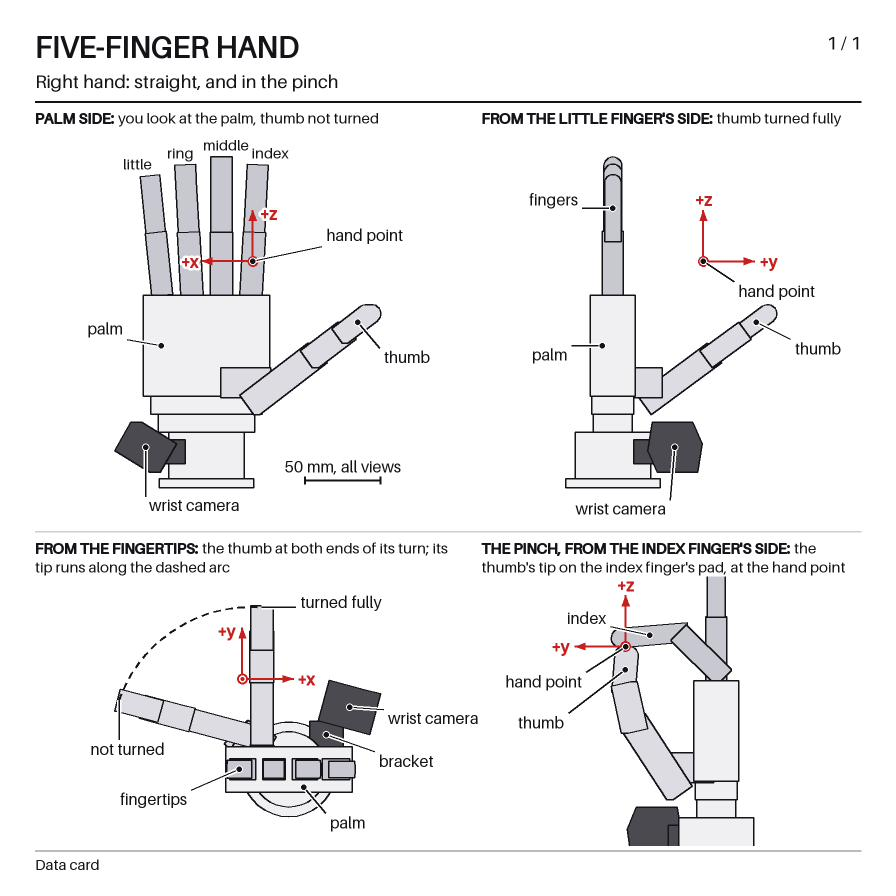

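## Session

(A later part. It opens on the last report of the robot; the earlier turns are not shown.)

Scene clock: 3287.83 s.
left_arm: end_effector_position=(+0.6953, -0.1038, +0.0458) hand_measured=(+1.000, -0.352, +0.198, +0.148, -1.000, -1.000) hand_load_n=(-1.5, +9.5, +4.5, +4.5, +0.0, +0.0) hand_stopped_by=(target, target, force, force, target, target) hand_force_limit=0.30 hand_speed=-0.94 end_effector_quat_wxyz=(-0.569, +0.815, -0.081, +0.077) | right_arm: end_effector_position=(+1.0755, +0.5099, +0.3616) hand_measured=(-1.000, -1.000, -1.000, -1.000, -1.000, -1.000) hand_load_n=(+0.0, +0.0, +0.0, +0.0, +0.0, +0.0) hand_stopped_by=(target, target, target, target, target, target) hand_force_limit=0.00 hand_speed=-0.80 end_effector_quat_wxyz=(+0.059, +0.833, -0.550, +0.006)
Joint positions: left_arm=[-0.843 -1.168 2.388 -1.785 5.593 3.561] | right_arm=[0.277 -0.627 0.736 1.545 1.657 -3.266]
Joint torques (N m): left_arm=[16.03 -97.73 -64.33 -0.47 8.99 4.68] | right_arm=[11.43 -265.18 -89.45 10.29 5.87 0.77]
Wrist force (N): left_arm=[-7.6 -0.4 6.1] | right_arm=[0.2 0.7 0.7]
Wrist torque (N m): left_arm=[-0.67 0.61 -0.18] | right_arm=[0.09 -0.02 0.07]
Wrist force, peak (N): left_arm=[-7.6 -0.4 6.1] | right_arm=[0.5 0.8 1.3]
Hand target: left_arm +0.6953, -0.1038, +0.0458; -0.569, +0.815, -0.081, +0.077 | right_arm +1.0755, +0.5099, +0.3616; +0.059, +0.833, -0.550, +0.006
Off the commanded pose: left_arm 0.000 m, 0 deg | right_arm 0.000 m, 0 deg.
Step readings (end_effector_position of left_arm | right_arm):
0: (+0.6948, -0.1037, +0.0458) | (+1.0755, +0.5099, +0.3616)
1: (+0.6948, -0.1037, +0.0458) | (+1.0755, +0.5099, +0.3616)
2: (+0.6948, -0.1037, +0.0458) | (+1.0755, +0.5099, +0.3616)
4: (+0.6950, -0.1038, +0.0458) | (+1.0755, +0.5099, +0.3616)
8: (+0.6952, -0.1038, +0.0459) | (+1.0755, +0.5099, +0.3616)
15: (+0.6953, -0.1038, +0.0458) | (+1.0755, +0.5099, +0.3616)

Call:
{"method": "execute_actions", "body": {
  "actions": [
    [[-0.0010,-0.0006,0,0,0,0,1,-0.35,0.35,0.35,-1,-1,0.3,-0.94,0,0,0,0,0,0,-1,-1,-1,-1,-1,-1,0,-0.8]]
  ]
}}

Call:
{"method": "execute_actions", "body": {
  "actions": [
    [[0.0008,-0.0002,0,0,0,0,1,-0.35,0.35,0.35,-1,-1,0.3,-0.94,0,0,0,0,0,0,-1,-1,-1,-1,-1,-1,0,-0.8]]
  ]
}}

Scene clock: 3300.30 s.
left_arm: end_effector_position=(+0.6947, -0.1042, +0.0458) hand_measured=(+1.000, -0.352, +0.198, +0.148, -1.000, -1.000) hand_load_n=(+0.0, +9.5, +5.0, +4.0, +0.0, +0.0) hand_stopped_by=(target, target, force, force, target, target) hand_force_limit=0.30 hand_speed=-0.94 end_effector_quat_wxyz=(-0.569, +0.815, -0.081, +0.077) | right_arm: end_effector_position=(+1.0755, +0.5099, +0.3616) hand_measured=(-1.000, -1.000, -1.000, -1.000, -1.000, -1.000) hand_load_n=(+0.0, +0.0, +0.0, +0.0, +0.0, +0.0) hand_stopped_by=(target, target, target, target, target, target) hand_force_limit=0.00 hand_speed=-0.80 end_effector_quat_wxyz=(+0.059, +0.833, -0.550, +0.006)
Joint positions: left_arm=[-0.844 -1.168 2.389 -1.785 5.593 3.56] | right_arm=[0.277 -0.627 0.736 1.545 1.657 -3.266]
Joint torques (N m): left_arm=[-26.89 -143.74 -15.2 1.46 -1.52 -1.91] | right_arm=[13.47 -259.97 -88.7 10.23 5.59 0.3]
Wrist force (N): left_arm=[0.0 0.0 6.6] | right_arm=[0.6 0.8 0.9]
Wrist torque (N m): left_arm=[-0.66 0.60 -0.30] | right_arm=[0.09 -0.08 0.09]
Wrist force, peak (N): left_arm=[-6.7 -0.4 6.4] | right_arm=[0.5 0.8 1.3]
Hand target: left_arm +0.6947, -0.1042, +0.0458; -0.569, +0.815, -0.081, +0.077 | right_arm +1.0755, +0.5099, +0.3616; +0.059, +0.833, -0.550, +0.006
Off the commanded pose: left_arm 0.000 m, 0 deg | right_arm 0.000 m, 0 deg.
Step readings (end_effector_position of left_arm | right_arm):
0: (+0.6953, -0.1038, +0.0458) | (+1.0755, +0.5099, +0.3616)
1: (+0.6953, -0.1038, +0.0458) | (+1.0755, +0.5099, +0.3616)
2: (+0.6952, -0.1039, +0.0458) | (+1.0755, +0.5099, +0.3616)
4: (+0.6951, -0.1040, +0.0458) | (+1.0755, +0.5099, +0.3616)
8: (+0.6949, -0.1042, +0.0457) | (+1.0755, +0.5099, +0.3616)
15: (+0.6947, -0.1042, +0.0458) | (+1.0755, +0.5099, +0.3616)

Scene clock: 3301.00 s.
left_arm: end_effector_position=(+0.6951, -0.1043, +0.0458) hand_measured=(+1.000, -0.352, +0.198, +0.148, -1.000, -1.000) hand_load_n=(-0.5, +9.5, +5.0, +4.5, +0.0, +0.0) hand_stopped_by=(target, target, force, force, target, target) hand_force_limit=0.30 hand_speed=-0.94 end_effector_quat_wxyz=(-0.569, +0.815, -0.081, +0.077) | right_arm: end_effector_position=(+1.0755, +0.5099, +0.3616) hand_measured=(-1.000, -1.000, -1.000, -1.000, -1.000, -1.000) hand_load_n=(+0.0, +0.0, +0.5, +0.5, +0.0, +0.5) hand_stopped_by=(target, target, target, target, target, target) hand_force_limit=0.00 hand_speed=-0.80 end_effector_quat_wxyz=(+0.059, +0.833, -0.550, +0.006)
Joint positions: left_arm=[-0.844 -1.168 2.388 -1.784 5.593 3.56] | right_arm=[0.277 -0.627 0.736 1.545 1.657 -3.266]
Joint torques (N m): left_arm=[16.13 -96.3 -61.45 -0.09 8.08 3.25] | right_arm=[8.78 -263 -88.37 10.19 6.08 1.02]
Wrist force (N): left_arm=[-4.1 -0.6 6.5] | right_arm=[0.2 0.6 0.8]
Wrist torque (N m): left_arm=[-0.65 0.55 -0.23] | right_arm=[0.07 -0.02 0.06]
Wrist force, peak (N): left_arm=[-4.0 -0.7 6.8] | right_arm=[0.9 0.9 0.8]
Hand target: left_arm +0.6951, -0.1043, +0.0458; -0.569, +0.815, -0.081, +0.077 | right_arm +1.0755, +0.5099, +0.3616; +0.059, +0.833, -0.550, +0.006
Off the commanded pose: left_arm 0.000 m, 0 deg | right_arm 0.000 m, 0 deg.
Step readings (end_effector_position of left_arm | right_arm):
0: (+0.6947, -0.1042, +0.0458) | (+1.0755, +0.5099, +0.3616)
1: (+0.6947, -0.1042, +0.0458) | (+1.0755, +0.5099, +0.3616)
2: (+0.6947, -0.1042, +0.0458) | (+1.0755, +0.5099, +0.3616)
4: (+0.6947, -0.1042, +0.0458) | (+1.0755, +0.5099, +0.3616)
8: (+0.6949, -0.1042, +0.0458) | (+1.0755, +0.5099, +0.3616)
15: (+0.6951, -0.1043, +0.0458) | (+1.0755, +0.5099, +0.3616)

Call:
{"method": "execute_actions", "body": {
  "actions": [
    [[0.0008,-0.0002,0,0,0,0,1,-0.35,0.35,0.35,-1,-1,0.3,-0.94,0,0,0,0,0,0,-1,-1,-1,-1,-1,-1,0,-0.8]]
  ]
}}

Scene clock: 3304.33 s.
left_arm: end_effector_position=(+0.6956, -0.1044, +0.0458) hand_measured=(+1.000, -0.352, +0.198, +0.148, -1.000, -1.000) hand_load_n=(-0.5, +9.5, +5.0, +4.5, -0.5, +0.0) hand_stopped_by=(target, target, force, force, target, target) hand_force_limit=0.30 hand_speed=-0.94 end_effector_quat_wxyz=(-0.569, +0.815, -0.081, +0.077) | right_arm: end_effector_position=(+1.0755, +0.5099, +0.3616) hand_measured=(-1.000, -1.000, -1.000, -1.000, -1.000, -1.000) hand_load_n=(+0.0, +0.0, +0.0, +0.0, +0.0, +0.0) hand_stopped_by=(target, target, target, target, target, target) hand_force_limit=0.00 hand_speed=-0.80 end_effector_quat_wxyz=(+0.059, +0.833, -0.550, +0.006)
Joint positions: left_arm=[-0.843 -1.167 2.387 -1.784 5.593 3.56] | right_arm=[0.277 -0.627 0.736 1.545 1.657 -3.266]
Joint torques (N m): left_arm=[15.45 -93.86 -60.72 0.37 7.71 3.69] | right_arm=[9.79 -260.96 -88.32 10.04 5.81 0.71]
Wrist force (N): left_arm=[-4.6 -0.2 6.5] | right_arm=[0.3 0.4 1.0]
Wrist torque (N m): left_arm=[-0.59 0.51 -0.21] | right_arm=[0.02 -0.05 0.06]
Wrist force, peak (N): left_arm=[-5.0 -0.8 6.8] | right_arm=[0.3 0.9 1.5]
Hand target: left_arm +0.6956, -0.1044, +0.0458; -0.569, +0.815, -0.081, +0.077 | right_arm +1.0755, +0.5099, +0.3616; +0.059, +0.833, -0.550, +0.006
Off the commanded pose: left_arm 0.000 m, 0 deg | right_arm 0.000 m, 0 deg.
Step readings (end_effector_position of left_arm | right_arm):
0: (+0.6951, -0.1043, +0.0458) | (+1.0755, +0.5099, +0.3616)
1: (+0.6951, -0.1043, +0.0458) | (+1.0755, +0.5099, +0.3616)
2: (+0.6952, -0.1043, +0.0458) | (+1.0755, +0.5099, +0.3616)
4: (+0.6954, -0.1044, +0.0458) | (+1.0755, +0.5099, +0.3616)
8: (+0.6956, -0.1044, +0.0458) | (+1.0755, +0.5099, +0.3616)
15: (+0.6956, -0.1044, +0.0458) | (+1.0755, +0.5099, +0.3616)

Call:
{"method": "execute_actions", "body": {
  "actions": [
    [[0.0008,-0.0002,0,0,0,0,1,-0.35,0.35,0.35,-1,-1,0.3,-0.94,0,0,0,0,0,0,-1,-1,-1,-1,-1,-1,0,-0.8]]
  ]
}}

Scene clock: 3306.93 s.
left_arm: end_effector_position=(+0.6961, -0.1045, +0.0458) hand_measured=(+1.000, -0.352, +0.198, +0.148, -1.000, -1.000) hand_load_n=(-1.0, +9.5, +5.0, +4.5, +0.0, +0.0) hand_stopped_by=(target, target, force, force, target, target) hand_force_limit=0.30 hand_speed=-0.94 end_effector_quat_wxyz=(-0.569, +0.815, -0.081, +0.077) | right_arm: end_effector_position=(+1.0755, +0.5099, +0.3616) hand_measured=(-1.000, -1.000, -1.000, -1.000, -1.000, -1.000) hand_load_n=(+0.0, +0.0, +0.0, +0.0, +0.0, +0.0) hand_stopped_by=(target, target, target, target, target, target) hand_force_limit=0.00 hand_speed=-0.80 end_effector_quat_wxyz=(+0.059, +0.833, -0.550, +0.006)
Joint positions: left_arm=[-0.843 -1.167 2.387 -1.784 5.594 3.561] | right_arm=[0.277 -0.627 0.736 1.545 1.657 -3.266]
Joint torques (N m): left_arm=[14.36 -99.2 -62.7 0.25 8.63 4.71] | right_arm=[10.78 -265.62 -87.71 10.59 5.89 1.18]
Wrist force (N): left_arm=[-6.6 -0.6 6.3] | right_arm=[0.3 0.4 1.3]
Wrist torque (N m): left_arm=[-0.64 0.54 -0.19] | right_arm=[0.00 -0.05 0.06]
Wrist force, peak (N): left_arm=[-7.9 -0.9 6.6] | right_arm=[0.7 0.8 1.1]
Hand target: left_arm +0.6961, -0.1045, +0.0458; -0.569, +0.815, -0.081, +0.077 | right_arm +1.0755, +0.5099, +0.3616; +0.059, +0.833, -0.550, +0.006
Off the commanded pose: left_arm 0.000 m, 0 deg | right_arm 0.000 m, 0 deg.
Step readings (end_effector_position of left_arm | right_arm):
0: (+0.6956, -0.1044, +0.0458) | (+1.0755, +0.5099, +0.3616)
1: (+0.6956, -0.1044, +0.0458) | (+1.0755, +0.5099, +0.3616)
2: (+0.6957, -0.1044, +0.0458) | (+1.0755, +0.5099, +0.3616)
4: (+0.6959, -0.1045, +0.0458) | (+1.0755, +0.5099, +0.3616)
8: (+0.6960, -0.1045, +0.0458) | (+1.0755, +0.5099, +0.3616)
15: (+0.6961, -0.1045, +0.0458) | (+1.0755, +0.5099, +0.3616)

Call:
{"method": "execute_actions", "body": {
  "actions": [
    [[0,0,0.00083,0,0,0,1,-0.35,0.35,0.35,-1,-1,0.3,-0.94,0,0,0,0,0,0,-1,-1,-1,-1,-1,-1,0,-0.8]]
  ]
}}

Call:
{"method": "execute_actions", "body": {
  "actions": [
    [[-0.0003,-0.0008,0,0,0,0,1,-0.35,0.35,0.35,-1,-1,0.3,-0.94,0,0,0,0,0,0,-1,-1,-1,-1,-1,-1,0,-0.8]]
  ]
}}

Scene clock: 3310.43 s.
left_arm: end_effector_position=(+0.6961, -0.1045, +0.0463) hand_measured=(+1.000, -0.352, +0.198, +0.148, -1.000, -1.000) hand_load_n=(-1.0, +9.5, +5.0, +4.5, +0.0, +0.0) hand_stopped_by=(target, target, force, force, target, target) hand_force_limit=0.30 hand_speed=-0.94 end_effector_quat_wxyz=(-0.569, +0.815, -0.081, +0.077) | right_arm: end_effector_position=(+1.0755, +0.5099, +0.3616) hand_measured=(-1.000, -1.000, -1.000, -1.000, -1.000, -1.000) hand_load_n=(+0.0, +0.0, +0.0, +0.0, +0.0, +0.0) hand_stopped_by=(target, target, target, target, target, target) hand_force_limit=0.00 hand_speed=-0.80 end_effector_quat_wxyz=(+0.059, +0.833, -0.550, +0.006)
Joint positions: left_arm=[-0.843 -1.168 2.387 -1.783 5.594 3.561] | right_arm=[0.277 -0.627 0.736 1.545 1.657 -3.266]
Joint torques (N m): left_arm=[16.08 -145.78 -62.52 0.59 1.94 4.62] | right_arm=[14.66 -262.95 -89.46 10.14 6 0.08]
Wrist force (N): left_arm=[-5.0 0.3 6.8] | right_arm=[0.1 0.5 1.1]
Wrist torque (N m): left_arm=[-0.70 0.47 -0.17] | right_arm=[0.04 -0.01 0.04]
Wrist force, peak (N): left_arm=[-7.4 -0.5 6.5] | right_arm=[0.3 0.8 1.4]
Hand target: left_arm +0.6961, -0.1045, +0.0463; -0.569, +0.815, -0.081, +0.077 | right_arm +1.0755, +0.5099, +0.3616; +0.059, +0.833, -0.550, +0.006
Off the commanded pose: left_arm 0.000 m, 0 deg | right_arm 0.000 m, 0 deg.
Step readings (end_effector_position of left_arm | right_arm):
0: (+0.6961, -0.1045, +0.0458) | (+1.0755, +0.5099, +0.3616)
1: (+0.6961, -0.1045, +0.0458) | (+1.0755, +0.5099, +0.3616)
2: (+0.6961, -0.1045, +0.0458) | (+1.0755, +0.5099, +0.3616)
4: (+0.6961, -0.1045, +0.0459) | (+1.0755, +0.5099, +0.3616)
8: (+0.6961, -0.1045, +0.0461) | (+1.0755, +0.5099, +0.3616)
15: (+0.6961, -0.1045, +0.0462) | (+1.0755, +0.5099, +0.3616)

Scene clock: 3311.13 s.
left_arm: end_effector_position=(+0.6959, -0.1050, +0.0463) hand_measured=(+1.000, -0.352, +0.198, +0.148, -1.000, -1.000) hand_load_n=(+0.0, +9.0, +5.5, +4.5, +0.0, +0.0) hand_stopped_by=(target, target, force, force, target, target) hand_force_limit=0.30 hand_speed=-0.94 end_effector_quat_wxyz=(-0.569, +0.815, -0.081, +0.077) | right_arm: end_effector_position=(+1.0755, +0.5099, +0.3616) hand_measured=(-1.000, -1.000, -1.000, -1.000, -1.000, -1.000) hand_load_n=(+0.0, +0.0, +0.0, +0.0, +0.0, +0.0) hand_stopped_by=(target, target, target, target, target, target) hand_force_limit=0.00 hand_speed=-0.80 end_effector_quat_wxyz=(+0.059, +0.833, -0.550, +0.006)
Joint positions: left_arm=[-0.844 -1.168 2.386 -1.783 5.593 3.56] | right_arm=[0.277 -0.627 0.736 1.545 1.657 -3.266]
Joint torques (N m): left_arm=[-28.11 -134.65 -62.69 0.77 -0.89 -2.29] | right_arm=[10.57 -261.71 -88.65 10.33 6.14 0.54]
Wrist force (N): left_arm=[-4.7 -0.2 7.4] | right_arm=[0.5 0.6 0.7]
Wrist torque (N m): left_arm=[-0.69 0.56 -0.23] | right_arm=[0.07 -0.08 0.08]
Wrist force, peak (N): left_arm=[-5.5 0.7 7.2] | right_arm=[0.5 0.3 1.5]
Hand target: left_arm +0.6959, -0.1050, +0.0463; -0.569, +0.815, -0.081, +0.077 | right_arm +1.0755, +0.5099, +0.3616; +0.059, +0.833, -0.550, +0.006
Off the commanded pose: left_arm 0.000 m, 0 deg | right_arm 0.000 m, 0 deg.
Step readings (end_effector_position of left_arm | right_arm):
0: (+0.6961, -0.1045, +0.0463) | (+1.0755, +0.5099, +0.3616)
1: (+0.6961, -0.1045, +0.0463) | (+1.0755, +0.5099, +0.3616)
2: (+0.6961, -0.1046, +0.0463) | (+1.0755, +0.5099, +0.3616)
4: (+0.6960, -0.1047, +0.0463) | (+1.0755, +0.5099, +0.3616)
8: (+0.6960, -0.1048, +0.0463) | (+1.0755, +0.5099, +0.3616)
15: (+0.6959, -0.1050, +0.0463) | (+1.0755, +0.5099, +0.3616)

Call:
{"method": "execute_actions", "body": {
  "actions": [
    [[-0.0008,0.0002,0,0,0,0,1,-0.35,0.35,0.35,-1,-1,0.3,-0.94,0,0,0,0,0,0,-1,-1,-1,-1,-1,-1,0,-0.8]]
  ]
}}

Call:
{"method": "execute_actions", "body": {
  "actions": [
    [[-0.0008,0.0002,0,0,0,0,1,-0.35,0.35,0.35,-1,-1,0.3,-0.94,0,0,0,0,0,0,-1,-1,-1,-1,-1,-1,0,-0.8]]
  ]
}}

Scene clock: 3322.67 s.
left_arm: end_effector_position=(+0.6955, -0.1049, +0.0463) hand_measured=(+1.000, -0.352, +0.198, +0.148, -1.000, -1.000) hand_load_n=(+0.0, +9.0, +5.5, +4.5, +0.0, +0.0) hand_stopped_by=(target, target, force, force, target, target) hand_force_limit=0.30 hand_speed=-0.94 end_effector_quat_wxyz=(-0.569, +0.815, -0.081, +0.077) | right_arm: end_effector_position=(+1.0755, +0.5099, +0.3616) hand_measured=(-1.000, -1.000, -1.000, -1.000, -1.000, -1.000) hand_load_n=(+0.0, +0.0, +0.0, +0.0, +0.0, +0.0) hand_stopped_by=(target, target, target, target, target, target) hand_force_limit=0.00 hand_speed=-0.80 end_effector_quat_wxyz=(+0.059, +0.833, -0.550, +0.006)
Joint positions: left_arm=[-0.844 -1.168 2.387 -1.783 5.593 3.56] | right_arm=[0.277 -0.627 0.736 1.545 1.657 -3.266]
Joint torques (N m): left_arm=[-27.45 -147.42 -12.63 -4.2 -1.95 -1.98] | right_arm=[6.27 -262.58 -88.36 10.34 5.71 0.19]
Wrist force (N): left_arm=[2.2 0.5 6.7] | right_arm=[0.5 0.3 0.9]
Wrist torque (N m): left_arm=[-0.68 0.59 -0.32] | right_arm=[0.01 -0.07 0.06]
Wrist force, peak (N): left_arm=[-4.6 -0.4 7.8] | right_arm=[0.8 0.7 1.3]
Hand target: left_arm +0.6954, -0.1049, +0.0463; -0.569, +0.815, -0.081, +0.077 | right_arm +1.0755, +0.5099, +0.3616; +0.059, +0.833, -0.550, +0.006
Off the commanded pose: left_arm 0.000 m, 0 deg | right_arm 0.000 m, 0 deg.
Step readings (end_effector_position of left_arm | right_arm):
0: (+0.6959, -0.1050, +0.0463) | (+1.0755, +0.5099, +0.3616)
1: (+0.6959, -0.1050, +0.0463) | (+1.0755, +0.5099, +0.3616)
2: (+0.6959, -0.1051, +0.0463) | (+1.0755, +0.5099, +0.3616)
4: (+0.6958, -0.1051, +0.0463) | (+1.0755, +0.5099, +0.3616)
8: (+0.6957, -0.1051, +0.0463) | (+1.0755, +0.5099, +0.3616)
15: (+0.6955, -0.1049, +0.0463) | (+1.0755, +0.5099, +0.3616)

Scene clock: 3323.37 s.
left_arm: end_effector_position=(+0.6950, -0.1048, +0.0463) hand_measured=(+1.000, -0.352, +0.198, +0.148, -1.000, -1.000) hand_load_n=(+0.0, +9.5, +4.5, +4.0, +0.0, +0.0) hand_stopped_by=(target, target, force, force, target, target) hand_force_limit=0.30 hand_speed=-0.94 end_effector_quat_wxyz=(-0.569, +0.815, -0.081, +0.077) | right_arm: end_effector_position=(+1.0755, +0.5099, +0.3616) hand_measured=(-1.000, -1.000, -1.000, -1.000, -1.000, -1.000) hand_load_n=(+0.0, +0.0, +0.0, +0.0, +0.0, +0.0) hand_stopped_by=(target, target, target, target, target, target) hand_force_limit=0.00 hand_speed=-0.80 end_effector_quat_wxyz=(+0.059, +0.833, -0.550, +0.006)
Joint positions: left_arm=[-0.844 -1.168 2.388 -1.783 5.592 3.56] | right_arm=[0.277 -0.627 0.736 1.545 1.657 -3.266]
Joint torques (N m): left_arm=[-29.83 -145.62 -12.99 -4.78 -1.83 -2.05] | right_arm=[14.23 -262.56 -86.28 10.52 5.38 0.74]
Wrist force (N): left_arm=[3.1 0.4 6.2] | right_arm=[0.4 0.7 0.9]
Wrist torque (N m): left_arm=[-0.66 0.46 -0.27] | right_arm=[0.07 -0.06 0.07]
Wrist force, peak (N): left_arm=[2.6 0.3 6.7] | right_arm=[0.8 0.4 1.2]
Hand target: left_arm +0.6950, -0.1048, +0.0463; -0.569, +0.815, -0.081, +0.077 | right_arm +1.0755, +0.5099, +0.3616; +0.059, +0.833, -0.550, +0.006
Off the commanded pose: left_arm 0.000 m, 0 deg | right_arm 0.000 m, 0 deg.
Step readings (end_effector_position of left_arm | right_arm):
0: (+0.6955, -0.1049, +0.0463) | (+1.0755, +0.5099, +0.3616)
1: (+0.6955, -0.1049, +0.0463) | (+1.0755, +0.5099, +0.3616)
2: (+0.6954, -0.1049, +0.0463) | (+1.0755, +0.5099, +0.3616)
4: (+0.6952, -0.1048, +0.0463) | (+1.0755, +0.5099, +0.3616)
8: (+0.6950, -0.1048, +0.0463) | (+1.0755, +0.5099, +0.3616)
15: (+0.6950, -0.1048, +0.0463) | (+1.0755, +0.5099, +0.3616)

Call:
{"method": "execute_actions", "body": {
  "actions": [
    [[0.0002,0.0008,-0.00133,0,0,0,1,-0.35,0.35,0.35,-1,-1,0.3,-0.94,0,0,0,0,0,0,-1,-1,-1,-1,-1,-1,0,-0.8]]
  ]
}}

Call:
{"method": "execute_actions", "body": {
  "actions": [
    [[0.0008,-0.0002,0,0,0,0,1,-0.35,0.35,0.35,-1,-1,0.3,-0.94,0,0,0,0,0,0,-1,-1,-1,-1,-1,-1,0,-0.8]]
  ]
}}

Call:
{"method": "execute_actions", "body": {
  "actions": [
    [[0.0008,-0.0002,0,0,0,0,1,-0.35,0.35,0.35,-1,-1,0.3,-0.94,0,0,0,0,0,0,-1,-1,-1,-1,-1,-1,0,-0.8]]
  ]
}}

Scene clock: 3330.50 s.
left_arm: end_effector_position=(+0.6951, -0.1043, +0.0455) hand_measured=(+1.000, -0.352, +0.198, +0.148, -1.000, -1.000) hand_load_n=(+0.0, +9.5, +4.5, +4.0, +0.0, -0.5) hand_stopped_by=(target, target, force, force, target, target) hand_force_limit=0.30 hand_speed=-0.94 end_effector_quat_wxyz=(-0.569, +0.815, -0.081, +0.077) | right_arm: end_effector_position=(+1.0755, +0.5099, +0.3616) hand_measured=(-1.000, -1.000, -1.000, -1.000, -1.000, -1.000) hand_load_n=(+0.0, +0.0, +0.0, +0.0, +0.0, +0.0) hand_stopped_by=(target, target, target, target, target, target) hand_force_limit=0.00 hand_speed=-0.80 end_effector_quat_wxyz=(+0.059, +0.833, -0.550, +0.006)
Joint positions: left_arm=[-0.844 -1.167 2.388 -1.785 5.593 3.56] | right_arm=[0.277 -0.627 0.736 1.545 1.657 -3.266]
Joint torques (N m): left_arm=[17.84 -95.16 -15.74 -5.5 6.67 3.38] | right_arm=[11.06 -262.71 -87.47 10.58 5.78 0.45]
Wrist force (N): left_arm=[0.3 -0.8 5.6] | right_arm=[0.4 0.5 0.9]
Wrist torque (N m): left_arm=[-0.65 0.54 -0.29] | right_arm=[0.04 -0.07 0.07]
Wrist force, peak (N): left_arm=[3.1 0.6 6.6] | right_arm=[0.9 0.5 1.2]
Hand target: left_arm +0.6951, -0.1043, +0.0455; -0.569, +0.815, -0.081, +0.077 | right_arm +1.0755, +0.5099, +0.3616; +0.059, +0.833, -0.550, +0.006
Off the commanded pose: left_arm 0.000 m, 0 deg | right_arm 0.000 m, 0 deg.
Step readings (end_effector_position of left_arm | right_arm):
0: (+0.6950, -0.1048, +0.0463) | (+1.0755, +0.5099, +0.3616)
1: (+0.6950, -0.1048, +0.0463) | (+1.0755, +0.5099, +0.3616)
2: (+0.6950, -0.1048, +0.0462) | (+1.0755, +0.5099, +0.3616)
4: (+0.6950, -0.1046, +0.0460) | (+1.0755, +0.5099, +0.3616)
8: (+0.6950, -0.1045, +0.0457) | (+1.0755, +0.5099, +0.3616)
15: (+0.6951, -0.1044, +0.0455) | (+1.0755, +0.5099, +0.3616)

Scene clock: 3331.20 s.
left_arm: end_effector_position=(+0.6956, -0.1044, +0.0455) hand_measured=(+1.000, -0.352, +0.198, +0.148, -1.000, -1.000) hand_load_n=(+0.0, +9.0, +4.5, +4.5, +0.0, +0.0) hand_stopped_by=(target, target, force, force, target, target) hand_force_limit=0.30 hand_speed=-0.94 end_effector_quat_wxyz=(-0.569, +0.815, -0.081, +0.077) | right_arm: end_effector_position=(+1.0755, +0.5099, +0.3616) hand_measured=(-1.000, -1.000, -1.000, -1.000, -1.000, -1.000) hand_load_n=(+0.0, +0.0, +0.0, +0.0, +0.0, +0.5) hand_stopped_by=(target, target, target, target, target, target) hand_force_limit=0.00 hand_speed=-0.80 end_effector_quat_wxyz=(+0.059, +0.833, -0.550, +0.006)
Joint positions: left_arm=[-0.843 -1.167 2.387 -1.785 5.593 3.56] | right_arm=[0.277 -0.627 0.736 1.545 1.657 -3.266]
Joint torques (N m): left_arm=[16.49 -96.66 -60.88 -0.15 8.36 3.68] | right_arm=[7.85 -265.46 -90.6 9.91 5.62 0.22]
Wrist force (N): left_arm=[-6.0 -1.0 6.6] | right_arm=[0.6 0.5 1.1]
Wrist torque (N m): left_arm=[-0.65 0.57 -0.23] | right_arm=[0.02 -0.10 0.08]
Wrist force, peak (N): left_arm=[-6.5 -1.3 6.5] | right_arm=[0.3 0.7 1.2]
Hand target: left_arm +0.6956, -0.1044, +0.0455; -0.569, +0.815, -0.081, +0.077 | right_arm +1.0755, +0.5099, +0.3616; +0.059, +0.833, -0.550, +0.006
Off the commanded pose: left_arm 0.000 m, 0 deg | right_arm 0.000 m, 0 deg.
Step readings (end_effector_position of left_arm | right_arm):
0: (+0.6951, -0.1043, +0.0455) | (+1.0755, +0.5099, +0.3616)
1: (+0.6951, -0.1043, +0.0455) | (+1.0755, +0.5099, +0.3616)
2: (+0.6951, -0.1043, +0.0455) | (+1.0755, +0.5099, +0.3616)
4: (+0.6952, -0.1042, +0.0454) | (+1.0755, +0.5099, +0.3616)
8: (+0.6953, -0.1042, +0.0454) | (+1.0755, +0.5099, +0.3616)
15: (+0.6955, -0.1044, +0.0455) | (+1.0755, +0.5099, +0.3616)

Scene clock: 3331.90 s.
left_arm: end_effector_position=(+0.6960, -0.1045, +0.0455) hand_measured=(+1.000, -0.352, +0.198, +0.148, -1.000, -1.000) hand_load_n=(-0.5, +9.0, +4.5, +4.5, +0.0, +0.0) hand_stopped_by=(target, target, force, force, target, target) hand_force_limit=0.30 hand_speed=-0.94 end_effector_quat_wxyz=(-0.569, +0.815, -0.081, +0.077) | right_arm: end_effector_position=(+1.0755, +0.5099, +0.3616) hand_measured=(-1.000, -1.000, -1.000, -1.000, -1.000, -1.000) hand_load_n=(+0.0, +0.0, +0.0, +0.0, +0.0, +0.0) hand_stopped_by=(target, target, target, target, target, target) hand_force_limit=0.00 hand_speed=-0.80 end_effector_quat_wxyz=(+0.059, +0.833, -0.550, +0.006)
Joint positions: left_arm=[-0.843 -1.167 2.387 -1.785 5.593 3.561] | right_arm=[0.277 -0.627 0.736 1.545 1.657 -3.266]
Joint torques (N m): left_arm=[16.88 -99.27 -64.3 -0.35 8.69 3.99] | right_arm=[9.79 -266.9 -87.36 10.49 6.06 0.71]
Wrist force (N): left_arm=[-7.1 -0.9 6.6] | right_arm=[0.7 0.5 0.9]
Wrist torque (N m): left_arm=[-0.60 0.49 -0.19] | right_arm=[0.05 -0.10 0.09]
Wrist force, peak (N): left_arm=[-7.9 -0.8 6.7] | right_arm=[0.4 1.0 1.1]
Hand target: left_arm +0.6960, -0.1045, +0.0455; -0.569, +0.815, -0.081, +0.077 | right_arm +1.0755, +0.5099, +0.3616; +0.059, +0.833, -0.550, +0.006
Off the commanded pose: left_arm 0.000 m, 0 deg | right_arm 0.000 m, 0 deg.
Step readings (end_effector_position of left_arm | right_arm):
0: (+0.6956, -0.1044, +0.0455) | (+1.0755, +0.5099, +0.3616)
1: (+0.6956, -0.1044, +0.0455) | (+1.0755, +0.5099, +0.3616)
2: (+0.6956, -0.1044, +0.0455) | (+1.0755, +0.5099, +0.3616)
4: (+0.6958, -0.1045, +0.0455) | (+1.0755, +0.5099, +0.3616)
8: (+0.6960, -0.1045, +0.0455) | (+1.0755, +0.5099, +0.3616)
15: (+0.6960, -0.1045, +0.0455) | (+1.0755, +0.5099, +0.3616)

Call:
{"method": "execute_actions", "body": {
  "actions": [
    [[-0.0008,0.0002,-0.00117,0,0,0,1,-0.35,0.35,0.35,-1,-1,0.3,-0.94,0,0,0,0,0,0,-1,-1,-1,-1,-1,-1,0,-0.8]]
  ]
}}

Call:
{"method": "execute_actions", "body": {
  "actions": [
    [[0.0008,-0.0002,0,0,0,0,1,-0.35,0.35,0.35,-1,-1,0.3,-0.94,0,0,0,0,0,0,-1,-1,-1,-1,-1,-1,0,-0.8]]
  ]
}}

Scene clock: 3396.37 s.
left_arm: end_effector_position=(+0.6956, -0.1044, +0.0448) hand_measured=(+1.000, -0.352, +0.198, +0.148, -1.000, -1.000) hand_load_n=(+0.0, +9.5, +4.0, +4.0, +0.0, +0.0) hand_stopped_by=(target, target, force, force, target, target) hand_force_limit=0.30 hand_speed=-0.94 end_effector_quat_wxyz=(-0.569, +0.815, -0.081, +0.077) | right_arm: end_effector_position=(+1.0755, +0.5099, +0.3616) hand_measured=(-1.000, -1.000, -1.000, -1.000, -1.000, -1.000) hand_load_n=(+0.0, +0.0, +0.0, +0.0, -0.5, +0.5) hand_stopped_by=(target, target, target, target, target, target) hand_force_limit=0.00 hand_speed=-0.80 end_effector_quat_wxyz=(+0.059, +0.833, -0.550, +0.006)
Joint positions: left_arm=[-0.843 -1.166 2.388 -1.786 5.593 3.56] | right_arm=[0.277 -0.627 0.736 1.545 1.657 -3.266]
Joint torques (N m): left_arm=[-25.56 -99.9 -16.55 -6.2 -1.25 -1.8] | right_arm=[12.38 -267.61 -87.78 9.95 5.38 0.46]
Wrist force (N): left_arm=[-0.2 -1.2 5.7] | right_arm=[-0.1 0.6 1.3]
Wrist torque (N m): left_arm=[-0.70 0.53 -0.28] | right_arm=[0.04 0.01 0.04]
Wrist force, peak (N): left_arm=[-8.1 -1.3 6.6] | right_arm=[0.4 0.4 1.5]
Hand target: left_arm +0.6956, -0.1044, +0.0448; -0.569, +0.815, -0.081, +0.077 | right_arm +1.0755, +0.5099, +0.3616; +0.059, +0.833, -0.550, +0.006
Off the commanded pose: left_arm 0.000 m, 0 deg | right_arm 0.000 m, 0 deg.
Step readings (end_effector_position of left_arm | right_arm):
0: (+0.6960, -0.1045, +0.0455) | (+1.0755, +0.5099, +0.3616)
1: (+0.6960, -0.1045, +0.0455) | (+1.0755, +0.5099, +0.3616)
2: (+0.6960, -0.1045, +0.0454) | (+1.0755, +0.5099, +0.3616)
4: (+0.6960, -0.1045, +0.0452) | (+1.0755, +0.5099, +0.3616)
8: (+0.6958, -0.1045, +0.0450) | (+1.0755, +0.5099, +0.3616)
15: (+0.6956, -0.1044, +0.0448) | (+1.0755, +0.5099, +0.3616)

Scene clock: 3397.07 s.
left_arm: end_effector_position=(+0.6960, -0.1045, +0.0448) hand_measured=(+1.000, -0.352, +0.198, +0.148, -1.000, -1.000) hand_load_n=(+0.0, +9.5, +4.5, +4.0, +0.0, +0.0) hand_stopped_by=(target, target, force, force, target, target) hand_force_limit=0.30 hand_speed=-0.94 end_effector_quat_wxyz=(-0.569, +0.815, -0.081, +0.077) | right_arm: end_effector_position=(+1.0755, +0.5099, +0.3616) hand_measured=(-1.000, -1.000, -1.000, -1.000, -1.000, -1.000) hand_load_n=(+0.0, +0.0, +0.0, +0.0, +0.0, +0.0) hand_stopped_by=(target, target, target, target, target, target) hand_force_limit=0.00 hand_speed=-0.80 end_effector_quat_wxyz=(+0.059, +0.833, -0.550, +0.006)
Joint positions: left_arm=[-0.843 -1.166 2.387 -1.786 5.593 3.561] | right_arm=[0.277 -0.627 0.736 1.545 1.657 -3.266]
Joint torques (N m): left_arm=[18.48 -95.75 -62.16 -0.27 8.1 4.1] | right_arm=[11.07 -266.68 -85.89 10.47 5.56 0.68]
Wrist force (N): left_arm=[-7.1 -1.8 6.1] | right_arm=[0.3 0.6 1.1]
Wrist torque (N m): left_arm=[-0.70 0.56 -0.22] | right_arm=[0.05 -0.04 0.06]
Wrist force, peak (N): left_arm=[-7.1 -1.8 6.1] | right_arm=[0.7 0.7 1.3]
Hand target: left_arm +0.6960, -0.1045, +0.0448; -0.569, +0.815, -0.081, +0.077 | right_arm +1.0755, +0.5099, +0.3616; +0.059, +0.833, -0.550, +0.006
Off the commanded pose: left_arm 0.000 m, 0 deg | right_arm 0.000 m, 0 deg.
Step readings (end_effector_position of left_arm | right_arm):
0: (+0.6956, -0.1044, +0.0448) | (+1.0755, +0.5099, +0.3616)
1: (+0.6956, -0.1044, +0.0448) | (+1.0755, +0.5099, +0.3616)
2: (+0.6956, -0.1044, +0.0448) | (+1.0755, +0.5099, +0.3616)
4: (+0.6956, -0.1044, +0.0447) | (+1.0755, +0.5099, +0.3616)
8: (+0.6958, -0.1045, +0.0447) | (+1.0755, +0.5099, +0.3616)
15: (+0.6960, -0.1045, +0.0447) | (+1.0755, +0.5099, +0.3616)

Call:
{"method": "execute_actions", "body": {
  "actions": [
    [[-0.0016,0.0004,0.0013,0,0,0,1,-0.35,0.35,0.35,-1,-1,0.3,-0.94,0,0,0,0,0,0,-1,-1,-1,-1,-1,-1,0,-0.8]]
  ]
}}

Call:
{"method": "execute_actions", "body": {
  "actions": [
    [[-0.0016,0.0004,0,0,0,0,1,-0.35,0.35,0.35,-1,-1,0.3,-0.94,0,0,0,0,0,0,-1,-1,-1,-1,-1,-1,0,-0.8]]
  ]
}}

Call:
{"method": "execute_actions", "body": {
  "actions": [
    [[-0.0016,0.0004,0,0,0,0,1,-0.35,0.35,0.35,-1,-1,0.3,-0.94,0,0,0,0,0,0,-1,-1,-1,-1,-1,-1,0,-0.8]]
  ]
}}

Scene clock: 3403.47 s.
left_arm: end_effector_position=(+0.6951, -0.1043, +0.0455) hand_measured=(+1.000, -0.352, +0.198, +0.148, -1.000, -1.000) hand_load_n=(+0.5, +9.0, +4.0, +4.5, +0.0, +0.0) hand_stopped_by=(target, target, force, force, target, target) hand_force_limit=0.30 hand_speed=-0.94 end_effector_quat_wxyz=(-0.569, +0.815, -0.081, +0.077) | right_arm: end_effector_position=(+1.0755, +0.5099, +0.3616) hand_measured=(-1.000, -1.000, -1.000, -1.000, -1.000, -1.000) hand_load_n=(+0.0, -0.5, +0.0, +0.0, +0.0, +0.0) hand_stopped_by=(target, target, target, target, target, target) hand_force_limit=0.00 hand_speed=-0.80 end_effector_quat_wxyz=(+0.059, +0.833, -0.550, +0.006)
Joint positions: left_arm=[-0.844 -1.167 2.388 -1.785 5.593 3.56] | right_arm=[0.277 -0.627 0.736 1.545 1.657 -3.266]
Joint torques (N m): left_arm=[-29.09 -145.01 -13.66 2.41 -1.78 -2.18] | right_arm=[7.95 -265.85 -85.68 10.01 5.42 0.47]
Wrist force (N): left_arm=[2.4 0.6 5.8] | right_arm=[0.5 0.6 1.0]
Wrist torque (N m): left_arm=[-0.67 0.59 -0.31] | right_arm=[0.05 -0.07 0.08]
Wrist force, peak (N): left_arm=[-8.0 -1.5 6.4] | right_arm=[0.7 0.5 1.3]
Hand target: left_arm +0.6951, -0.1043, +0.0456; -0.569, +0.815, -0.081, +0.077 | right_arm +1.0755, +0.5099, +0.3616; +0.059, +0.833, -0.550, +0.006
Off the commanded pose: left_arm 0.000 m, 0 deg | right_arm 0.000 m, 0 deg.
Step readings (end_effector_position of left_arm | right_arm):
0: (+0.6960, -0.1045, +0.0448) | (+1.0755, +0.5099, +0.3616)
1: (+0.6960, -0.1045, +0.0448) | (+1.0755, +0.5099, +0.3616)
2: (+0.6960, -0.1045, +0.0448) | (+1.0755, +0.5099, +0.3616)
4: (+0.6958, -0.1045, +0.0452) | (+1.0755, +0.5099, +0.3616)
8: (+0.6955, -0.1044, +0.0454) | (+1.0755, +0.5099, +0.3616)
15: (+0.6952, -0.1043, +0.0455) | (+1.0755, +0.5099, +0.3616)

Scene clock: 3404.17 s.
left_arm: end_effector_position=(+0.6941, -0.1041, +0.0456) hand_measured=(+1.000, -0.352, +0.198, +0.148, -1.000, -1.000) hand_load_n=(+3.0, +9.0, +3.5, +4.5, +0.0, +0.0) hand_stopped_by=(target, target, force, force, target, target) hand_force_limit=0.30 hand_speed=-0.94 end_effector_quat_wxyz=(-0.569, +0.815, -0.081, +0.077) | right_arm: end_effector_position=(+1.0755, +0.5099, +0.3616) hand_measured=(-1.000, -1.000, -1.000, -1.000, -1.000, -1.000) hand_load_n=(+0.0, +0.0, +0.0, +0.0, +0.0, +0.0) hand_stopped_by=(target, target, target, target, target, target) hand_force_limit=0.00 hand_speed=-0.80 end_effector_quat_wxyz=(+0.059, +0.833, -0.550, +0.006)
Joint positions: left_arm=[-0.845 -1.168 2.389 -1.785 5.592 3.559] | right_arm=[0.277 -0.627 0.736 1.545 1.657 -3.266]
Joint torques (N m): left_arm=[-26.29 -145.77 -14.19 -2.41 -1.99 -2.5] | right_arm=[10.74 -267.77 -87.27 10.33 6.01 1.05]
Wrist force (N): left_arm=[3.0 0.1 5.9] | right_arm=[0.3 0.3 1.1]
Wrist torque (N m): left_arm=[-0.68 0.51 -0.30] | right_arm=[0.01 -0.04 0.06]
Wrist force, peak (N): left_arm=[4.8 0.5 5.8] | right_arm=[0.4 0.9 1.1]
Hand target: left_arm +0.6941, -0.1041, +0.0456; -0.569, +0.815, -0.081, +0.077 | right_arm +1.0755, +0.5099, +0.3616; +0.059, +0.833, -0.550, +0.006
Off the commanded pose: left_arm 0.000 m, 0 deg | right_arm 0.000 m, 0 deg.
Step readings (end_effector_position of left_arm | right_arm):
0: (+0.6951, -0.1043, +0.0455) | (+1.0755, +0.5099, +0.3616)
1: (+0.6951, -0.1043, +0.0455) | (+1.0755, +0.5099, +0.3616)
2: (+0.6950, -0.1043, +0.0455) | (+1.0755, +0.5099, +0.3616)
4: (+0.6946, -0.1042, +0.0456) | (+1.0755, +0.5099, +0.3616)
8: (+0.6943, -0.1041, +0.0456) | (+1.0755, +0.5099, +0.3616)
15: (+0.6941, -0.1041, +0.0456) | (+1.0755, +0.5099, +0.3616)

Scene clock: 3404.87 s.
left_arm: end_effector_position=(+0.6932, -0.1038, +0.0456) hand_measured=(+1.000, -0.352, +0.198, +0.148, -1.000, -1.000) hand_load_n=(+2.5, +8.5, +4.0, +5.0, +0.0, +0.0) hand_stopped_by=(target, target, force, force, target, target) hand_force_limit=0.30 hand_speed=-0.94 end_effector_quat_wxyz=(-0.569, +0.815, -0.081, +0.077) | right_arm: end_effector_position=(+1.0755, +0.5099, +0.3616) hand_measured=(-1.000, -1.000, -1.000, -1.000, -1.000, -1.000) hand_load_n=(+0.0, +0.0, +0.0, +0.0, +0.0, +0.0) hand_stopped_by=(target, target, target, target, target, target) hand_force_limit=0.00 hand_speed=-0.80 end_effector_quat_wxyz=(+0.059, +0.833, -0.550, +0.006)
Joint positions: left_arm=[-0.845 -1.169 2.391 -1.785 5.591 3.559] | right_arm=[0.277 -0.627 0.736 1.545 1.657 -3.266]
Joint torques (N m): left_arm=[-26.17 -144.16 -14 -3.81 -1.9 -2.05] | right_arm=[7.45 -262.58 -86.03 10.28 5.64 0.68]
Wrist force (N): left_arm=[1.3 -0.4 6.1] | right_arm=[0.2 0.5 1.0]
Wrist torque (N m): left_arm=[-0.73 0.55 -0.27] | right_arm=[0.03 -0.03 0.05]
Wrist force, peak (N): left_arm=[1.5 -0.1 6.5] | right_arm=[0.6 0.6 1.2]
Hand target: left_arm +0.6932, -0.1038, +0.0456; -0.569, +0.815, -0.081, +0.077 | right_arm +1.0755, +0.5099, +0.3616; +0.059, +0.833, -0.550, +0.006
Off the commanded pose: left_arm 0.000 m, 0 deg | right_arm 0.000 m, 0 deg.
Step readings (end_effector_position of left_arm | right_arm):
0: (+0.6941, -0.1041, +0.0456) | (+1.0755, +0.5099, +0.3616)
1: (+0.6941, -0.1041, +0.0456) | (+1.0755, +0.5099, +0.3616)
2: (+0.6940, -0.1040, +0.0456) | (+1.0755, +0.5099, +0.3616)
4: (+0.6936, -0.1039, +0.0456) | (+1.0755, +0.5099, +0.3616)
8: (+0.6933, -0.1038, +0.0456) | (+1.0755, +0.5099, +0.3616)
15: (+0.6932, -0.1038, +0.0456) | (+1.0755, +0.5099, +0.3616)

Call:
{"method": "execute_actions", "body": {
  "actions": [
    [[-0.0032,0.0008,0,0,0,0,1,-0.35,0.35,0.35,-1,-1,0.3,-0.94,0,0,0,0,0,0,-1,-1,-1,-1,-1,-1,0,-0.8]]
  ]
}}

Call:
{"method": "execute_actions", "body": {
  "actions": [
    [[-0.0032,0.0008,0,0,0,0,1,-0.35,0.35,0.35,-1,-1,0.3,-0.94,0,0,0,0,0,0,-1,-1,-1,-1,-1,-1,0,-0.8]]
  ]
}}

Call:
{"method": "execute_actions", "body": {
  "actions": [
    [[-0.0032,0.0008,0,0,0,0,1,-0.35,0.35,0.35,-1,-1,0.3,-0.94,0,0,0,0,0,0,-1,-1,-1,-1,-1,-1,0,-0.8]]
  ],
  "cameras": ["cam_high"]
}}

Scene clock: 3409.73 s.
left_arm: end_effector_position=(+0.6912, -0.1033, +0.0456) hand_measured=(+1.000, -0.352, +0.198, +0.148, -1.000, -1.000) hand_load_n=(+0.5, +8.0, +3.5, +5.5, +0.0, +0.0) hand_stopped_by=(target, target, force, force, target, target) hand_force_limit=0.30 hand_speed=-0.94 end_effector_quat_wxyz=(-0.569, +0.815, -0.081, +0.077) | right_arm: end_effector_position=(+1.0755, +0.5099, +0.3616) hand_measured=(-1.000, -1.000, -1.000, -1.000, -1.000, -1.000) hand_load_n=(+0.0, +0.0, +0.0, +0.0, +0.0, +0.0) hand_stopped_by=(target, target, target, target, target, target) hand_force_limit=0.00 hand_speed=-0.80 end_effector_quat_wxyz=(+0.059, +0.833, -0.550, +0.006)
Joint positions: left_arm=[-0.847 -1.17 2.393 -1.785 5.59 3.557] | right_arm=[0.277 -0.627 0.736 1.545 1.657 -3.266]
Joint torques (N m): left_arm=[-31.1 -144.47 -16.56 -6.5 -1.59 -2.01] | right_arm=[10.68 -268.01 -88.15 10.54 5.57 0.58]
Wrist force (N): left_arm=[-1.1 -0.6 5.6] | right_arm=[0.2 0.6 1.0]
Wrist torque (N m): left_arm=[-0.66 0.55 -0.26] | right_arm=[0.06 -0.03 0.06]
Wrist force, peak (N): left_arm=[1.8 -0.2 6.4] | right_arm=[0.2 0.9 1.5]
Hand target: left_arm +0.6912, -0.1033, +0.0456; -0.569, +0.815, -0.081, +0.077 | right_arm +1.0755, +0.5099, +0.3616; +0.059, +0.833, -0.550, +0.006
Off the commanded pose: left_arm 0.000 m, 0 deg | right_arm 0.000 m, 0 deg.
Step readings (end_effector_position of left_arm | right_arm):
0: (+0.6932, -0.1038, +0.0456) | (+1.0755, +0.5099, +0.3616)
1: (+0.6932, -0.1038, +0.0456) | (+1.0755, +0.5099, +0.3616)
2: (+0.6929, -0.1038, +0.0456) | (+1.0755, +0.5099, +0.3616)
4: (+0.6922, -0.1036, +0.0455) | (+1.0755, +0.5099, +0.3616)
8: (+0.6915, -0.1034, +0.0456) | (+1.0755, +0.5099, +0.3616)
15: (+0.6913, -0.1033, +0.0456) | (+1.0755, +0.5099, +0.3616)

Scene clock: 3410.43 s.
left_arm: end_effector_position=(+0.6893, -0.1029, +0.0456) hand_measured=(+1.000, -0.352, +0.198, +0.148, -1.000, -1.000) hand_load_n=(+0.0, +8.5, +3.5, +5.5, +0.0, -0.5) hand_stopped_by=(target, target, force, force, target, target) hand_force_limit=0.30 hand_speed=-0.94 end_effector_quat_wxyz=(-0.569, +0.815, -0.081, +0.077) | right_arm: end_effector_position=(+1.0755, +0.5099, +0.3616) hand_measured=(-1.000, -1.000, -1.000, -1.000, -1.000, -1.000) hand_load_n=(+0.0, +0.0, +0.0, +0.0, +0.0, +0.0) hand_stopped_by=(target, target, target, target, target, target) hand_force_limit=0.00 hand_speed=-0.80 end_effector_quat_wxyz=(+0.059, +0.833, -0.550, +0.006)
Joint positions: left_arm=[-0.849 -1.171 2.395 -1.785 5.589 3.556] | right_arm=[0.277 -0.627 0.736 1.545 1.657 -3.266]
Joint torques (N m): left_arm=[-26.97 -142.2 -16.68 -6.04 -2.19 -2.22] | right_arm=[8.71 -263.71 -87.33 10.43 5.56 0.63]
Wrist force (N): left_arm=[-1.0 -0.5 5.9] | right_arm=[0.3 0.1 1.3]
Wrist torque (N m): left_arm=[-0.65 0.54 -0.26] | right_arm=[-0.04 -0.06 0.05]
Wrist force, peak (N): left_arm=[-1.4 -0.4 6.1] | right_arm=[0.6 0.6 1.3]
Hand target: left_arm +0.6893, -0.1029, +0.0456; -0.569, +0.815, -0.081, +0.077 | right_arm +1.0755, +0.5099, +0.3616; +0.059, +0.833, -0.550, +0.006
Off the commanded pose: left_arm 0.000 m, 0 deg | right_arm 0.000 m, 0 deg.
Step readings (end_effector_position of left_arm | right_arm):
0: (+0.6912, -0.1033, +0.0456) | (+1.0755, +0.5099, +0.3616)
1: (+0.6912, -0.1033, +0.0456) | (+1.0755, +0.5099, +0.3616)
2: (+0.6910, -0.1033, +0.0456) | (+1.0755, +0.5099, +0.3616)
4: (+0.6903, -0.1031, +0.0456) | (+1.0755, +0.5099, +0.3616)
8: (+0.6896, -0.1029, +0.0456) | (+1.0755, +0.5099, +0.3616)
15: (+0.6894, -0.1029, +0.0456) | (+1.0755, +0.5099, +0.3616)

Scene clock: 3411.13 s.
left_arm: end_effector_position=(+0.6874, -0.1024, +0.0456) hand_measured=(+1.000, -0.352, +0.198, +0.148, -1.000, -1.000) hand_load_n=(+0.0, +8.5, +3.5, +5.0, +0.0, +0.0) hand_stopped_by=(target, target, force, force, target, target) hand_force_limit=0.30 hand_speed=-0.94 end_effector_quat_wxyz=(-0.569, +0.815, -0.081, +0.077) | right_arm: end_effector_position=(+1.0755, +0.5099, +0.3616) hand_measured=(-1.000, -1.000, -1.000, -1.000, -1.000, -1.000) hand_load_n=(+0.0, +0.0, +0.0, +0.0, +0.0, +0.0) hand_stopped_by=(target, target, target, target, target, target) hand_force_limit=0.00 hand_speed=-0.80 end_effector_quat_wxyz=(+0.059, +0.833, -0.550, +0.006)
Joint positions: left_arm=[-0.85 -1.172 2.398 -1.786 5.587 3.554] | right_arm=[0.277 -0.627 0.736 1.545 1.657 -3.266]
Joint torques (N m): left_arm=[-26.02 -143.18 -15.27 -6.44 -1.61 -2.06] | right_arm=[9.88 -261.4 -89.82 10.33 5.51 0.19]
Wrist force (N): left_arm=[-1.2 0.1 5.8] | right_arm=[0.6 0.5 0.8]
Wrist torque (N m): left_arm=[-0.62 0.53 -0.24] | right_arm=[0.04 -0.10 0.07]
Wrist force, peak (N): left_arm=[-1.4 0.0 6.5] | right_arm=[0.8 0.7 1.4]
Hand target: left_arm +0.6874, -0.1024, +0.0456; -0.569, +0.815, -0.081, +0.077 | right_arm +1.0755, +0.5099, +0.3616; +0.059, +0.833, -0.550, +0.006
Off the commanded pose: left_arm 0.000 m, 0 deg | right_arm 0.000 m, 0 deg.
Step readings (end_effector_position of left_arm | right_arm):
0: (+0.6893, -0.1029, +0.0456) | (+1.0755, +0.5099, +0.3616)
1: (+0.6893, -0.1029, +0.0456) | (+1.0755, +0.5099, +0.3616)
2: (+0.6891, -0.1028, +0.0456) | (+1.0755, +0.5099, +0.3616)
4: (+0.6884, -0.1026, +0.0456) | (+1.0755, +0.5099, +0.3616)
8: (+0.6877, -0.1024, +0.0456) | (+1.0755, +0.5099, +0.3616)
15: (+0.6874, -0.1024, +0.0456) | (+1.0755, +0.5099, +0.3616)

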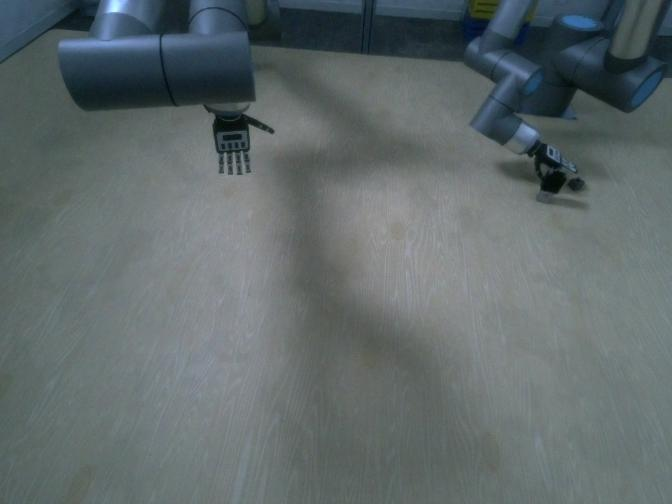

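Call:
{"method": "execute_actions", "body": {
  "actions": [
    [[0.0064,-0.0016,0,0,0,0,1,-0.35,0.35,0.35,-1,-1,0.3,-0.94,0,0,0,0,0,0,-1,-1,-1,-1,-1,-1,0,-0.8]]
  ]
}}

Call:
{"method": "execute_actions", "body": {
  "actions": [
    [[0.0032,-0.0008,0,0,0,0,1,-0.35,0.35,0.35,-1,-1,0.3,-0.94,0,0,0,0,0,0,-1,-1,-1,-1,-1,-1,0,-0.8]]
  ]
}}

Call:
{"method": "execute_actions", "body": {
  "actions": [
    [[0.0016,-0.0004,0,0,0,0,1,-0.35,0.35,0.35,-1,-1,0.3,-0.94,0,0,0,0,0,0,-1,-1,-1,-1,-1,-1,0,-0.8]]
  ]
}}

Scene clock: 3424.77 s.
left_arm: end_effector_position=(+0.6912, -0.1033, +0.0456) hand_measured=(+1.000, -0.352, +0.198, +0.148, -1.000, -1.000) hand_load_n=(+0.5, +8.5, +3.5, +5.0, +0.0, +0.0) hand_stopped_by=(target, target, force, force, target, target) hand_force_limit=0.30 hand_speed=-0.94 end_effector_quat_wxyz=(-0.569, +0.815, -0.081, +0.077) | right_arm: end_effector_position=(+1.0755, +0.5099, +0.3616) hand_measured=(-1.000, -1.000, -1.000, -1.000, -1.000, -1.000) hand_load_n=(+0.0, +0.0, +0.0, +0.0, +0.0, +0.0) hand_stopped_by=(target, target, target, target, target, target) hand_force_limit=0.00 hand_speed=-0.80 end_effector_quat_wxyz=(+0.059, +0.833, -0.550, +0.006)
Joint positions: left_arm=[-0.847 -1.17 2.393 -1.785 5.59 3.557] | right_arm=[0.277 -0.627 0.736 1.545 1.657 -3.266]
Joint torques (N m): left_arm=[15.6 -95.63 -58.39 1.2 6.71 3.76] | right_arm=[11.42 -259.4 -88.39 10.28 5.72 0.62]
Wrist force (N): left_arm=[-2.3 -0.9 6.6] | right_arm=[0.7 0.6 1.1]
Wrist torque (N m): left_arm=[-0.71 0.63 -0.28] | right_arm=[0.05 -0.11 0.08]
Wrist force, peak (N): left_arm=[-2.3 -0.9 6.6] | right_arm=[0.9 0.6 1.4]
Hand target: left_arm +0.6912, -0.1033, +0.0456; -0.569, +0.815, -0.081, +0.077 | right_arm +1.0755, +0.5099, +0.3616; +0.059, +0.833, -0.550, +0.006
Off the commanded pose: left_arm 0.000 m, 0 deg | right_arm 0.000 m, 0 deg.
Step readings (end_effector_position of left_arm | right_arm):
0: (+0.6874, -0.1024, +0.0456) | (+1.0755, +0.5099, +0.3616)
1: (+0.6874, -0.1024, +0.0456) | (+1.0755, +0.5099, +0.3616)
2: (+0.6877, -0.1024, +0.0455) | (+1.0755, +0.5099, +0.3616)
4: (+0.6891, -0.1028, +0.0456) | (+1.0755, +0.5099, +0.3616)
8: (+0.6905, -0.1032, +0.0456) | (+1.0755, +0.5099, +0.3616)
15: (+0.6911, -0.1033, +0.0456) | (+1.0755, +0.5099, +0.3616)

Scene clock: 3425.47 s.
left_arm: end_effector_position=(+0.6932, -0.1038, +0.0456) hand_measured=(+1.000, -0.352, +0.198, +0.148, -1.000, -1.000) hand_load_n=(+0.5, +8.5, +4.0, +5.5, +0.0, +0.0) hand_stopped_by=(target, target, force, force, target, target) hand_force_limit=0.30 hand_speed=-0.94 end_effector_quat_wxyz=(-0.569, +0.815, -0.081, +0.077) | right_arm: end_effector_position=(+1.0755, +0.5099, +0.3616) hand_measured=(-1.000, -1.000, -1.000, -1.000, -1.000, -1.000) hand_load_n=(+0.0, +0.0, +0.0, +0.0, +0.0, +0.0) hand_stopped_by=(target, target, target, target, target, target) hand_force_limit=0.00 hand_speed=-0.80 end_effector_quat_wxyz=(+0.059, +0.833, -0.550, +0.006)
Joint positions: left_arm=[-0.845 -1.169 2.391 -1.785 5.591 3.559] | right_arm=[0.277 -0.627 0.736 1.545 1.657 -3.266]
Joint torques (N m): left_arm=[15.26 -96.44 -59.5 1.11 7.82 3.69] | right_arm=[9.58 -265.78 -88.92 9.58 5.38 0.67]
Wrist force (N): left_arm=[-2.9 -1.1 6.5] | right_arm=[0.5 0.3 0.9]
Wrist torque (N m): left_arm=[-0.73 0.57 -0.24] | right_arm=[0.01 -0.07 0.06]
Wrist force, peak (N): left_arm=[-2.9 -0.7 6.6] | right_arm=[0.5 0.2 1.2]
Hand target: left_arm +0.6932, -0.1038, +0.0456; -0.569, +0.815, -0.081, +0.077 | right_arm +1.0755, +0.5099, +0.3616; +0.059, +0.833, -0.550, +0.006
Off the commanded pose: left_arm 0.000 m, 0 deg | right_arm 0.000 m, 0 deg.
Step readings (end_effector_position of left_arm | right_arm):
0: (+0.6912, -0.1033, +0.0456) | (+1.0755, +0.5099, +0.3616)
1: (+0.6912, -0.1033, +0.0456) | (+1.0755, +0.5099, +0.3616)
2: (+0.6915, -0.1034, +0.0456) | (+1.0755, +0.5099, +0.3616)
4: (+0.6922, -0.1036, +0.0456) | (+1.0755, +0.5099, +0.3616)
8: (+0.6929, -0.1038, +0.0456) | (+1.0755, +0.5099, +0.3616)
15: (+0.6931, -0.1038, +0.0456) | (+1.0755, +0.5099, +0.3616)

Scene clock: 3426.17 s.
left_arm: end_effector_position=(+0.6941, -0.1041, +0.0456) hand_measured=(+1.000, -0.352, +0.198, +0.148, -1.000, -1.000) hand_load_n=(+0.5, +8.5, +3.5, +5.0, +0.0, +0.0) hand_stopped_by=(target, target, force, force, target, target) hand_force_limit=0.30 hand_speed=-0.94 end_effector_quat_wxyz=(-0.569, +0.815, -0.081, +0.077) | right_arm: end_effector_position=(+1.0755, +0.5099, +0.3616) hand_measured=(-1.000, -1.000, -1.000, -1.000, -1.000, -1.000) hand_load_n=(+0.0, +0.0, +0.0, +0.0, +0.0, +0.0) hand_stopped_by=(target, target, target, target, target, target) hand_force_limit=0.00 hand_speed=-0.80 end_effector_quat_wxyz=(+0.059, +0.833, -0.550, +0.006)
Joint positions: left_arm=[-0.845 -1.168 2.389 -1.785 5.592 3.559] | right_arm=[0.277 -0.627 0.736 1.545 1.657 -3.266]
Joint torques (N m): left_arm=[16.73 -98.67 -60.53 0.58 7.75 3.52] | right_arm=[9.94 -268.62 -86.31 10.8 5.62 0.56]
Wrist force (N): left_arm=[-4.8 -0.7 6.4] | right_arm=[0.2 0.5 1.1]
Wrist torque (N m): left_arm=[-0.65 0.59 -0.24] | right_arm=[0.03 -0.03 0.06]
Wrist force, peak (N): left_arm=[-4.8 -0.7 6.4] | right_arm=[0.6 0.5 1.1]
Hand target: left_arm +0.6941, -0.1041, +0.0456; -0.569, +0.815, -0.081, +0.077 | right_arm +1.0755, +0.5099, +0.3616; +0.059, +0.833, -0.550, +0.006
Off the commanded pose: left_arm 0.000 m, 0 deg | right_arm 0.000 m, 0 deg.
Step readings (end_effector_position of left_arm | right_arm):
0: (+0.6932, -0.1038, +0.0456) | (+1.0755, +0.5099, +0.3616)
1: (+0.6932, -0.1038, +0.0456) | (+1.0755, +0.5099, +0.3616)
2: (+0.6933, -0.1038, +0.0456) | (+1.0755, +0.5099, +0.3616)
4: (+0.6936, -0.1039, +0.0456) | (+1.0755, +0.5099, +0.3616)
8: (+0.6940, -0.1040, +0.0456) | (+1.0755, +0.5099, +0.3616)
15: (+0.6941, -0.1041, +0.0456) | (+1.0755, +0.5099, +0.3616)

Call:
{"method": "execute_actions", "body": {
  "actions": [
    [[0.0016,-0.0004,0,0,0,0,1,-0.35,0.35,0.35,-1,-1,0.3,-0.94,0,0,0,0,0,0,-1,-1,-1,-1,-1,-1,0,-0.8]]
  ]
}}

Call:
{"method": "execute_actions", "body": {
  "actions": [
    [[-0.0004,0.0001,0,0,0,0,1,-0.35,0.186,0.138,-1,-1,0.3,-0.94,0,0,0,0,0,0,-1,-1,-1,-1,-1,-1,0,-0.8]]
  ]
}}

Scene clock: 3431.43 s.
left_arm: end_effector_position=(+0.6951, -0.1043, +0.0456) hand_measured=(+1.000, -0.352, +0.198, +0.148, -1.000, -1.000) hand_load_n=(+0.0, +8.5, +3.5, +5.0, -0.5, -0.5) hand_stopped_by=(target, target, force, force, target, target) hand_force_limit=0.30 hand_speed=-0.94 end_effector_quat_wxyz=(-0.569, +0.815, -0.081, +0.077) | right_arm: end_effector_position=(+1.0755, +0.5099, +0.3616) hand_measured=(-1.000, -1.000, -1.000, -1.000, -1.000, -1.000) hand_load_n=(+0.0, +0.0, +0.0, +0.0, +0.0, +0.0) hand_stopped_by=(target, target, target, target, target, target) hand_force_limit=0.00 hand_speed=-0.80 end_effector_quat_wxyz=(+0.059, +0.833, -0.550, +0.006)
Joint positions: left_arm=[-0.844 -1.167 2.388 -1.785 5.593 3.56] | right_arm=[0.277 -0.627 0.736 1.545 1.657 -3.266]
Joint torques (N m): left_arm=[15.69 -94.56 -62.29 -0.06 8.87 3.17] | right_arm=[12.29 -267.57 -86.02 10.17 5.14 0.64]
Wrist force (N): left_arm=[-7.3 -1.2 6.1] | right_arm=[0.6 0.5 0.9]
Wrist torque (N m): left_arm=[-0.69 0.59 -0.19] | right_arm=[0.05 -0.09 0.08]
Wrist force, peak (N): left_arm=[-7.5 -1.1 6.3] | right_arm=[0.5 0.7 1.4]
Hand target: left_arm +0.6951, -0.1043, +0.0456; -0.569, +0.815, -0.081, +0.077 | right_arm +1.0755, +0.5099, +0.3616; +0.059, +0.833, -0.550, +0.006
Off the commanded pose: left_arm 0.000 m, 0 deg | right_arm 0.000 m, 0 deg.
Step readings (end_effector_position of left_arm | right_arm):
0: (+0.6941, -0.1041, +0.0456) | (+1.0755, +0.5099, +0.3616)
1: (+0.6941, -0.1041, +0.0456) | (+1.0755, +0.5099, +0.3616)
2: (+0.6942, -0.1041, +0.0456) | (+1.0755, +0.5099, +0.3616)
4: (+0.6946, -0.1042, +0.0456) | (+1.0755, +0.5099, +0.3616)
8: (+0.6949, -0.1043, +0.0456) | (+1.0755, +0.5099, +0.3616)
15: (+0.6951, -0.1043, +0.0456) | (+1.0755, +0.5099, +0.3616)

Scene clock: 3432.13 s.
left_arm: end_effector_position=(+0.6949, -0.1042, +0.0455) hand_measured=(+1.000, -0.352, +0.186, +0.138, -1.000, -1.000) hand_load_n=(+0.0, +6.5, +0.5, +2.0, -0.5, +0.0) hand_stopped_by=(target, target, target, target, target, target) hand_force_limit=0.30 hand_speed=-0.94 end_effector_quat_wxyz=(-0.569, +0.815, -0.081, +0.077) | right_arm: end_effector_position=(+1.0755, +0.5099, +0.3616) hand_measured=(-1.000, -1.000, -1.000, -1.000, -1.000, -1.000) hand_load_n=(+0.0, +0.0, +0.0, +0.0, +0.0, +0.0) hand_stopped_by=(target, target, target, target, target, target) hand_force_limit=0.00 hand_speed=-0.80 end_effector_quat_wxyz=(+0.059, +0.833, -0.550, +0.006)
Joint positions: left_arm=[-0.844 -1.168 2.388 -1.785 5.593 3.56] | right_arm=[0.277 -0.627 0.736 1.545 1.657 -3.266]
Joint torques (N m): left_arm=[-26.55 -142.13 -16.36 -3.72 -0.61 -2.02] | right_arm=[11.85 -265.29 -91.09 10.18 6.3 -0.05]
Wrist force (N): left_arm=[-0.3 -0.4 4.3] | right_arm=[0.6 0.4 0.9]
Wrist torque (N m): left_arm=[-0.71 0.57 -0.26] | right_arm=[0.03 -0.09 0.08]
Wrist force, peak (N): left_arm=[-7.1 -1.1 6.0] | right_arm=[0.2 0.5 1.3]
Hand target: left_arm +0.6948, -0.1042, +0.0456; -0.569, +0.815, -0.081, +0.077 | right_arm +1.0755, +0.5099, +0.3616; +0.059, +0.833, -0.550, +0.006
Off the commanded pose: left_arm 0.000 m, 0 deg | right_arm 0.000 m, 0 deg.
Step readings (end_effector_position of left_arm | right_arm):
0: (+0.6951, -0.1043, +0.0456) | (+1.0755, +0.5099, +0.3616)
1: (+0.6951, -0.1043, +0.0456) | (+1.0755, +0.5099, +0.3616)
2: (+0.6951, -0.1043, +0.0456) | (+1.0755, +0.5099, +0.3616)
4: (+0.6951, -0.1043, +0.0456) | (+1.0755, +0.5099, +0.3616)
8: (+0.6951, -0.1043, +0.0456) | (+1.0755, +0.5099, +0.3616)
15: (+0.6949, -0.1043, +0.0455) | (+1.0755, +0.5099, +0.3616)


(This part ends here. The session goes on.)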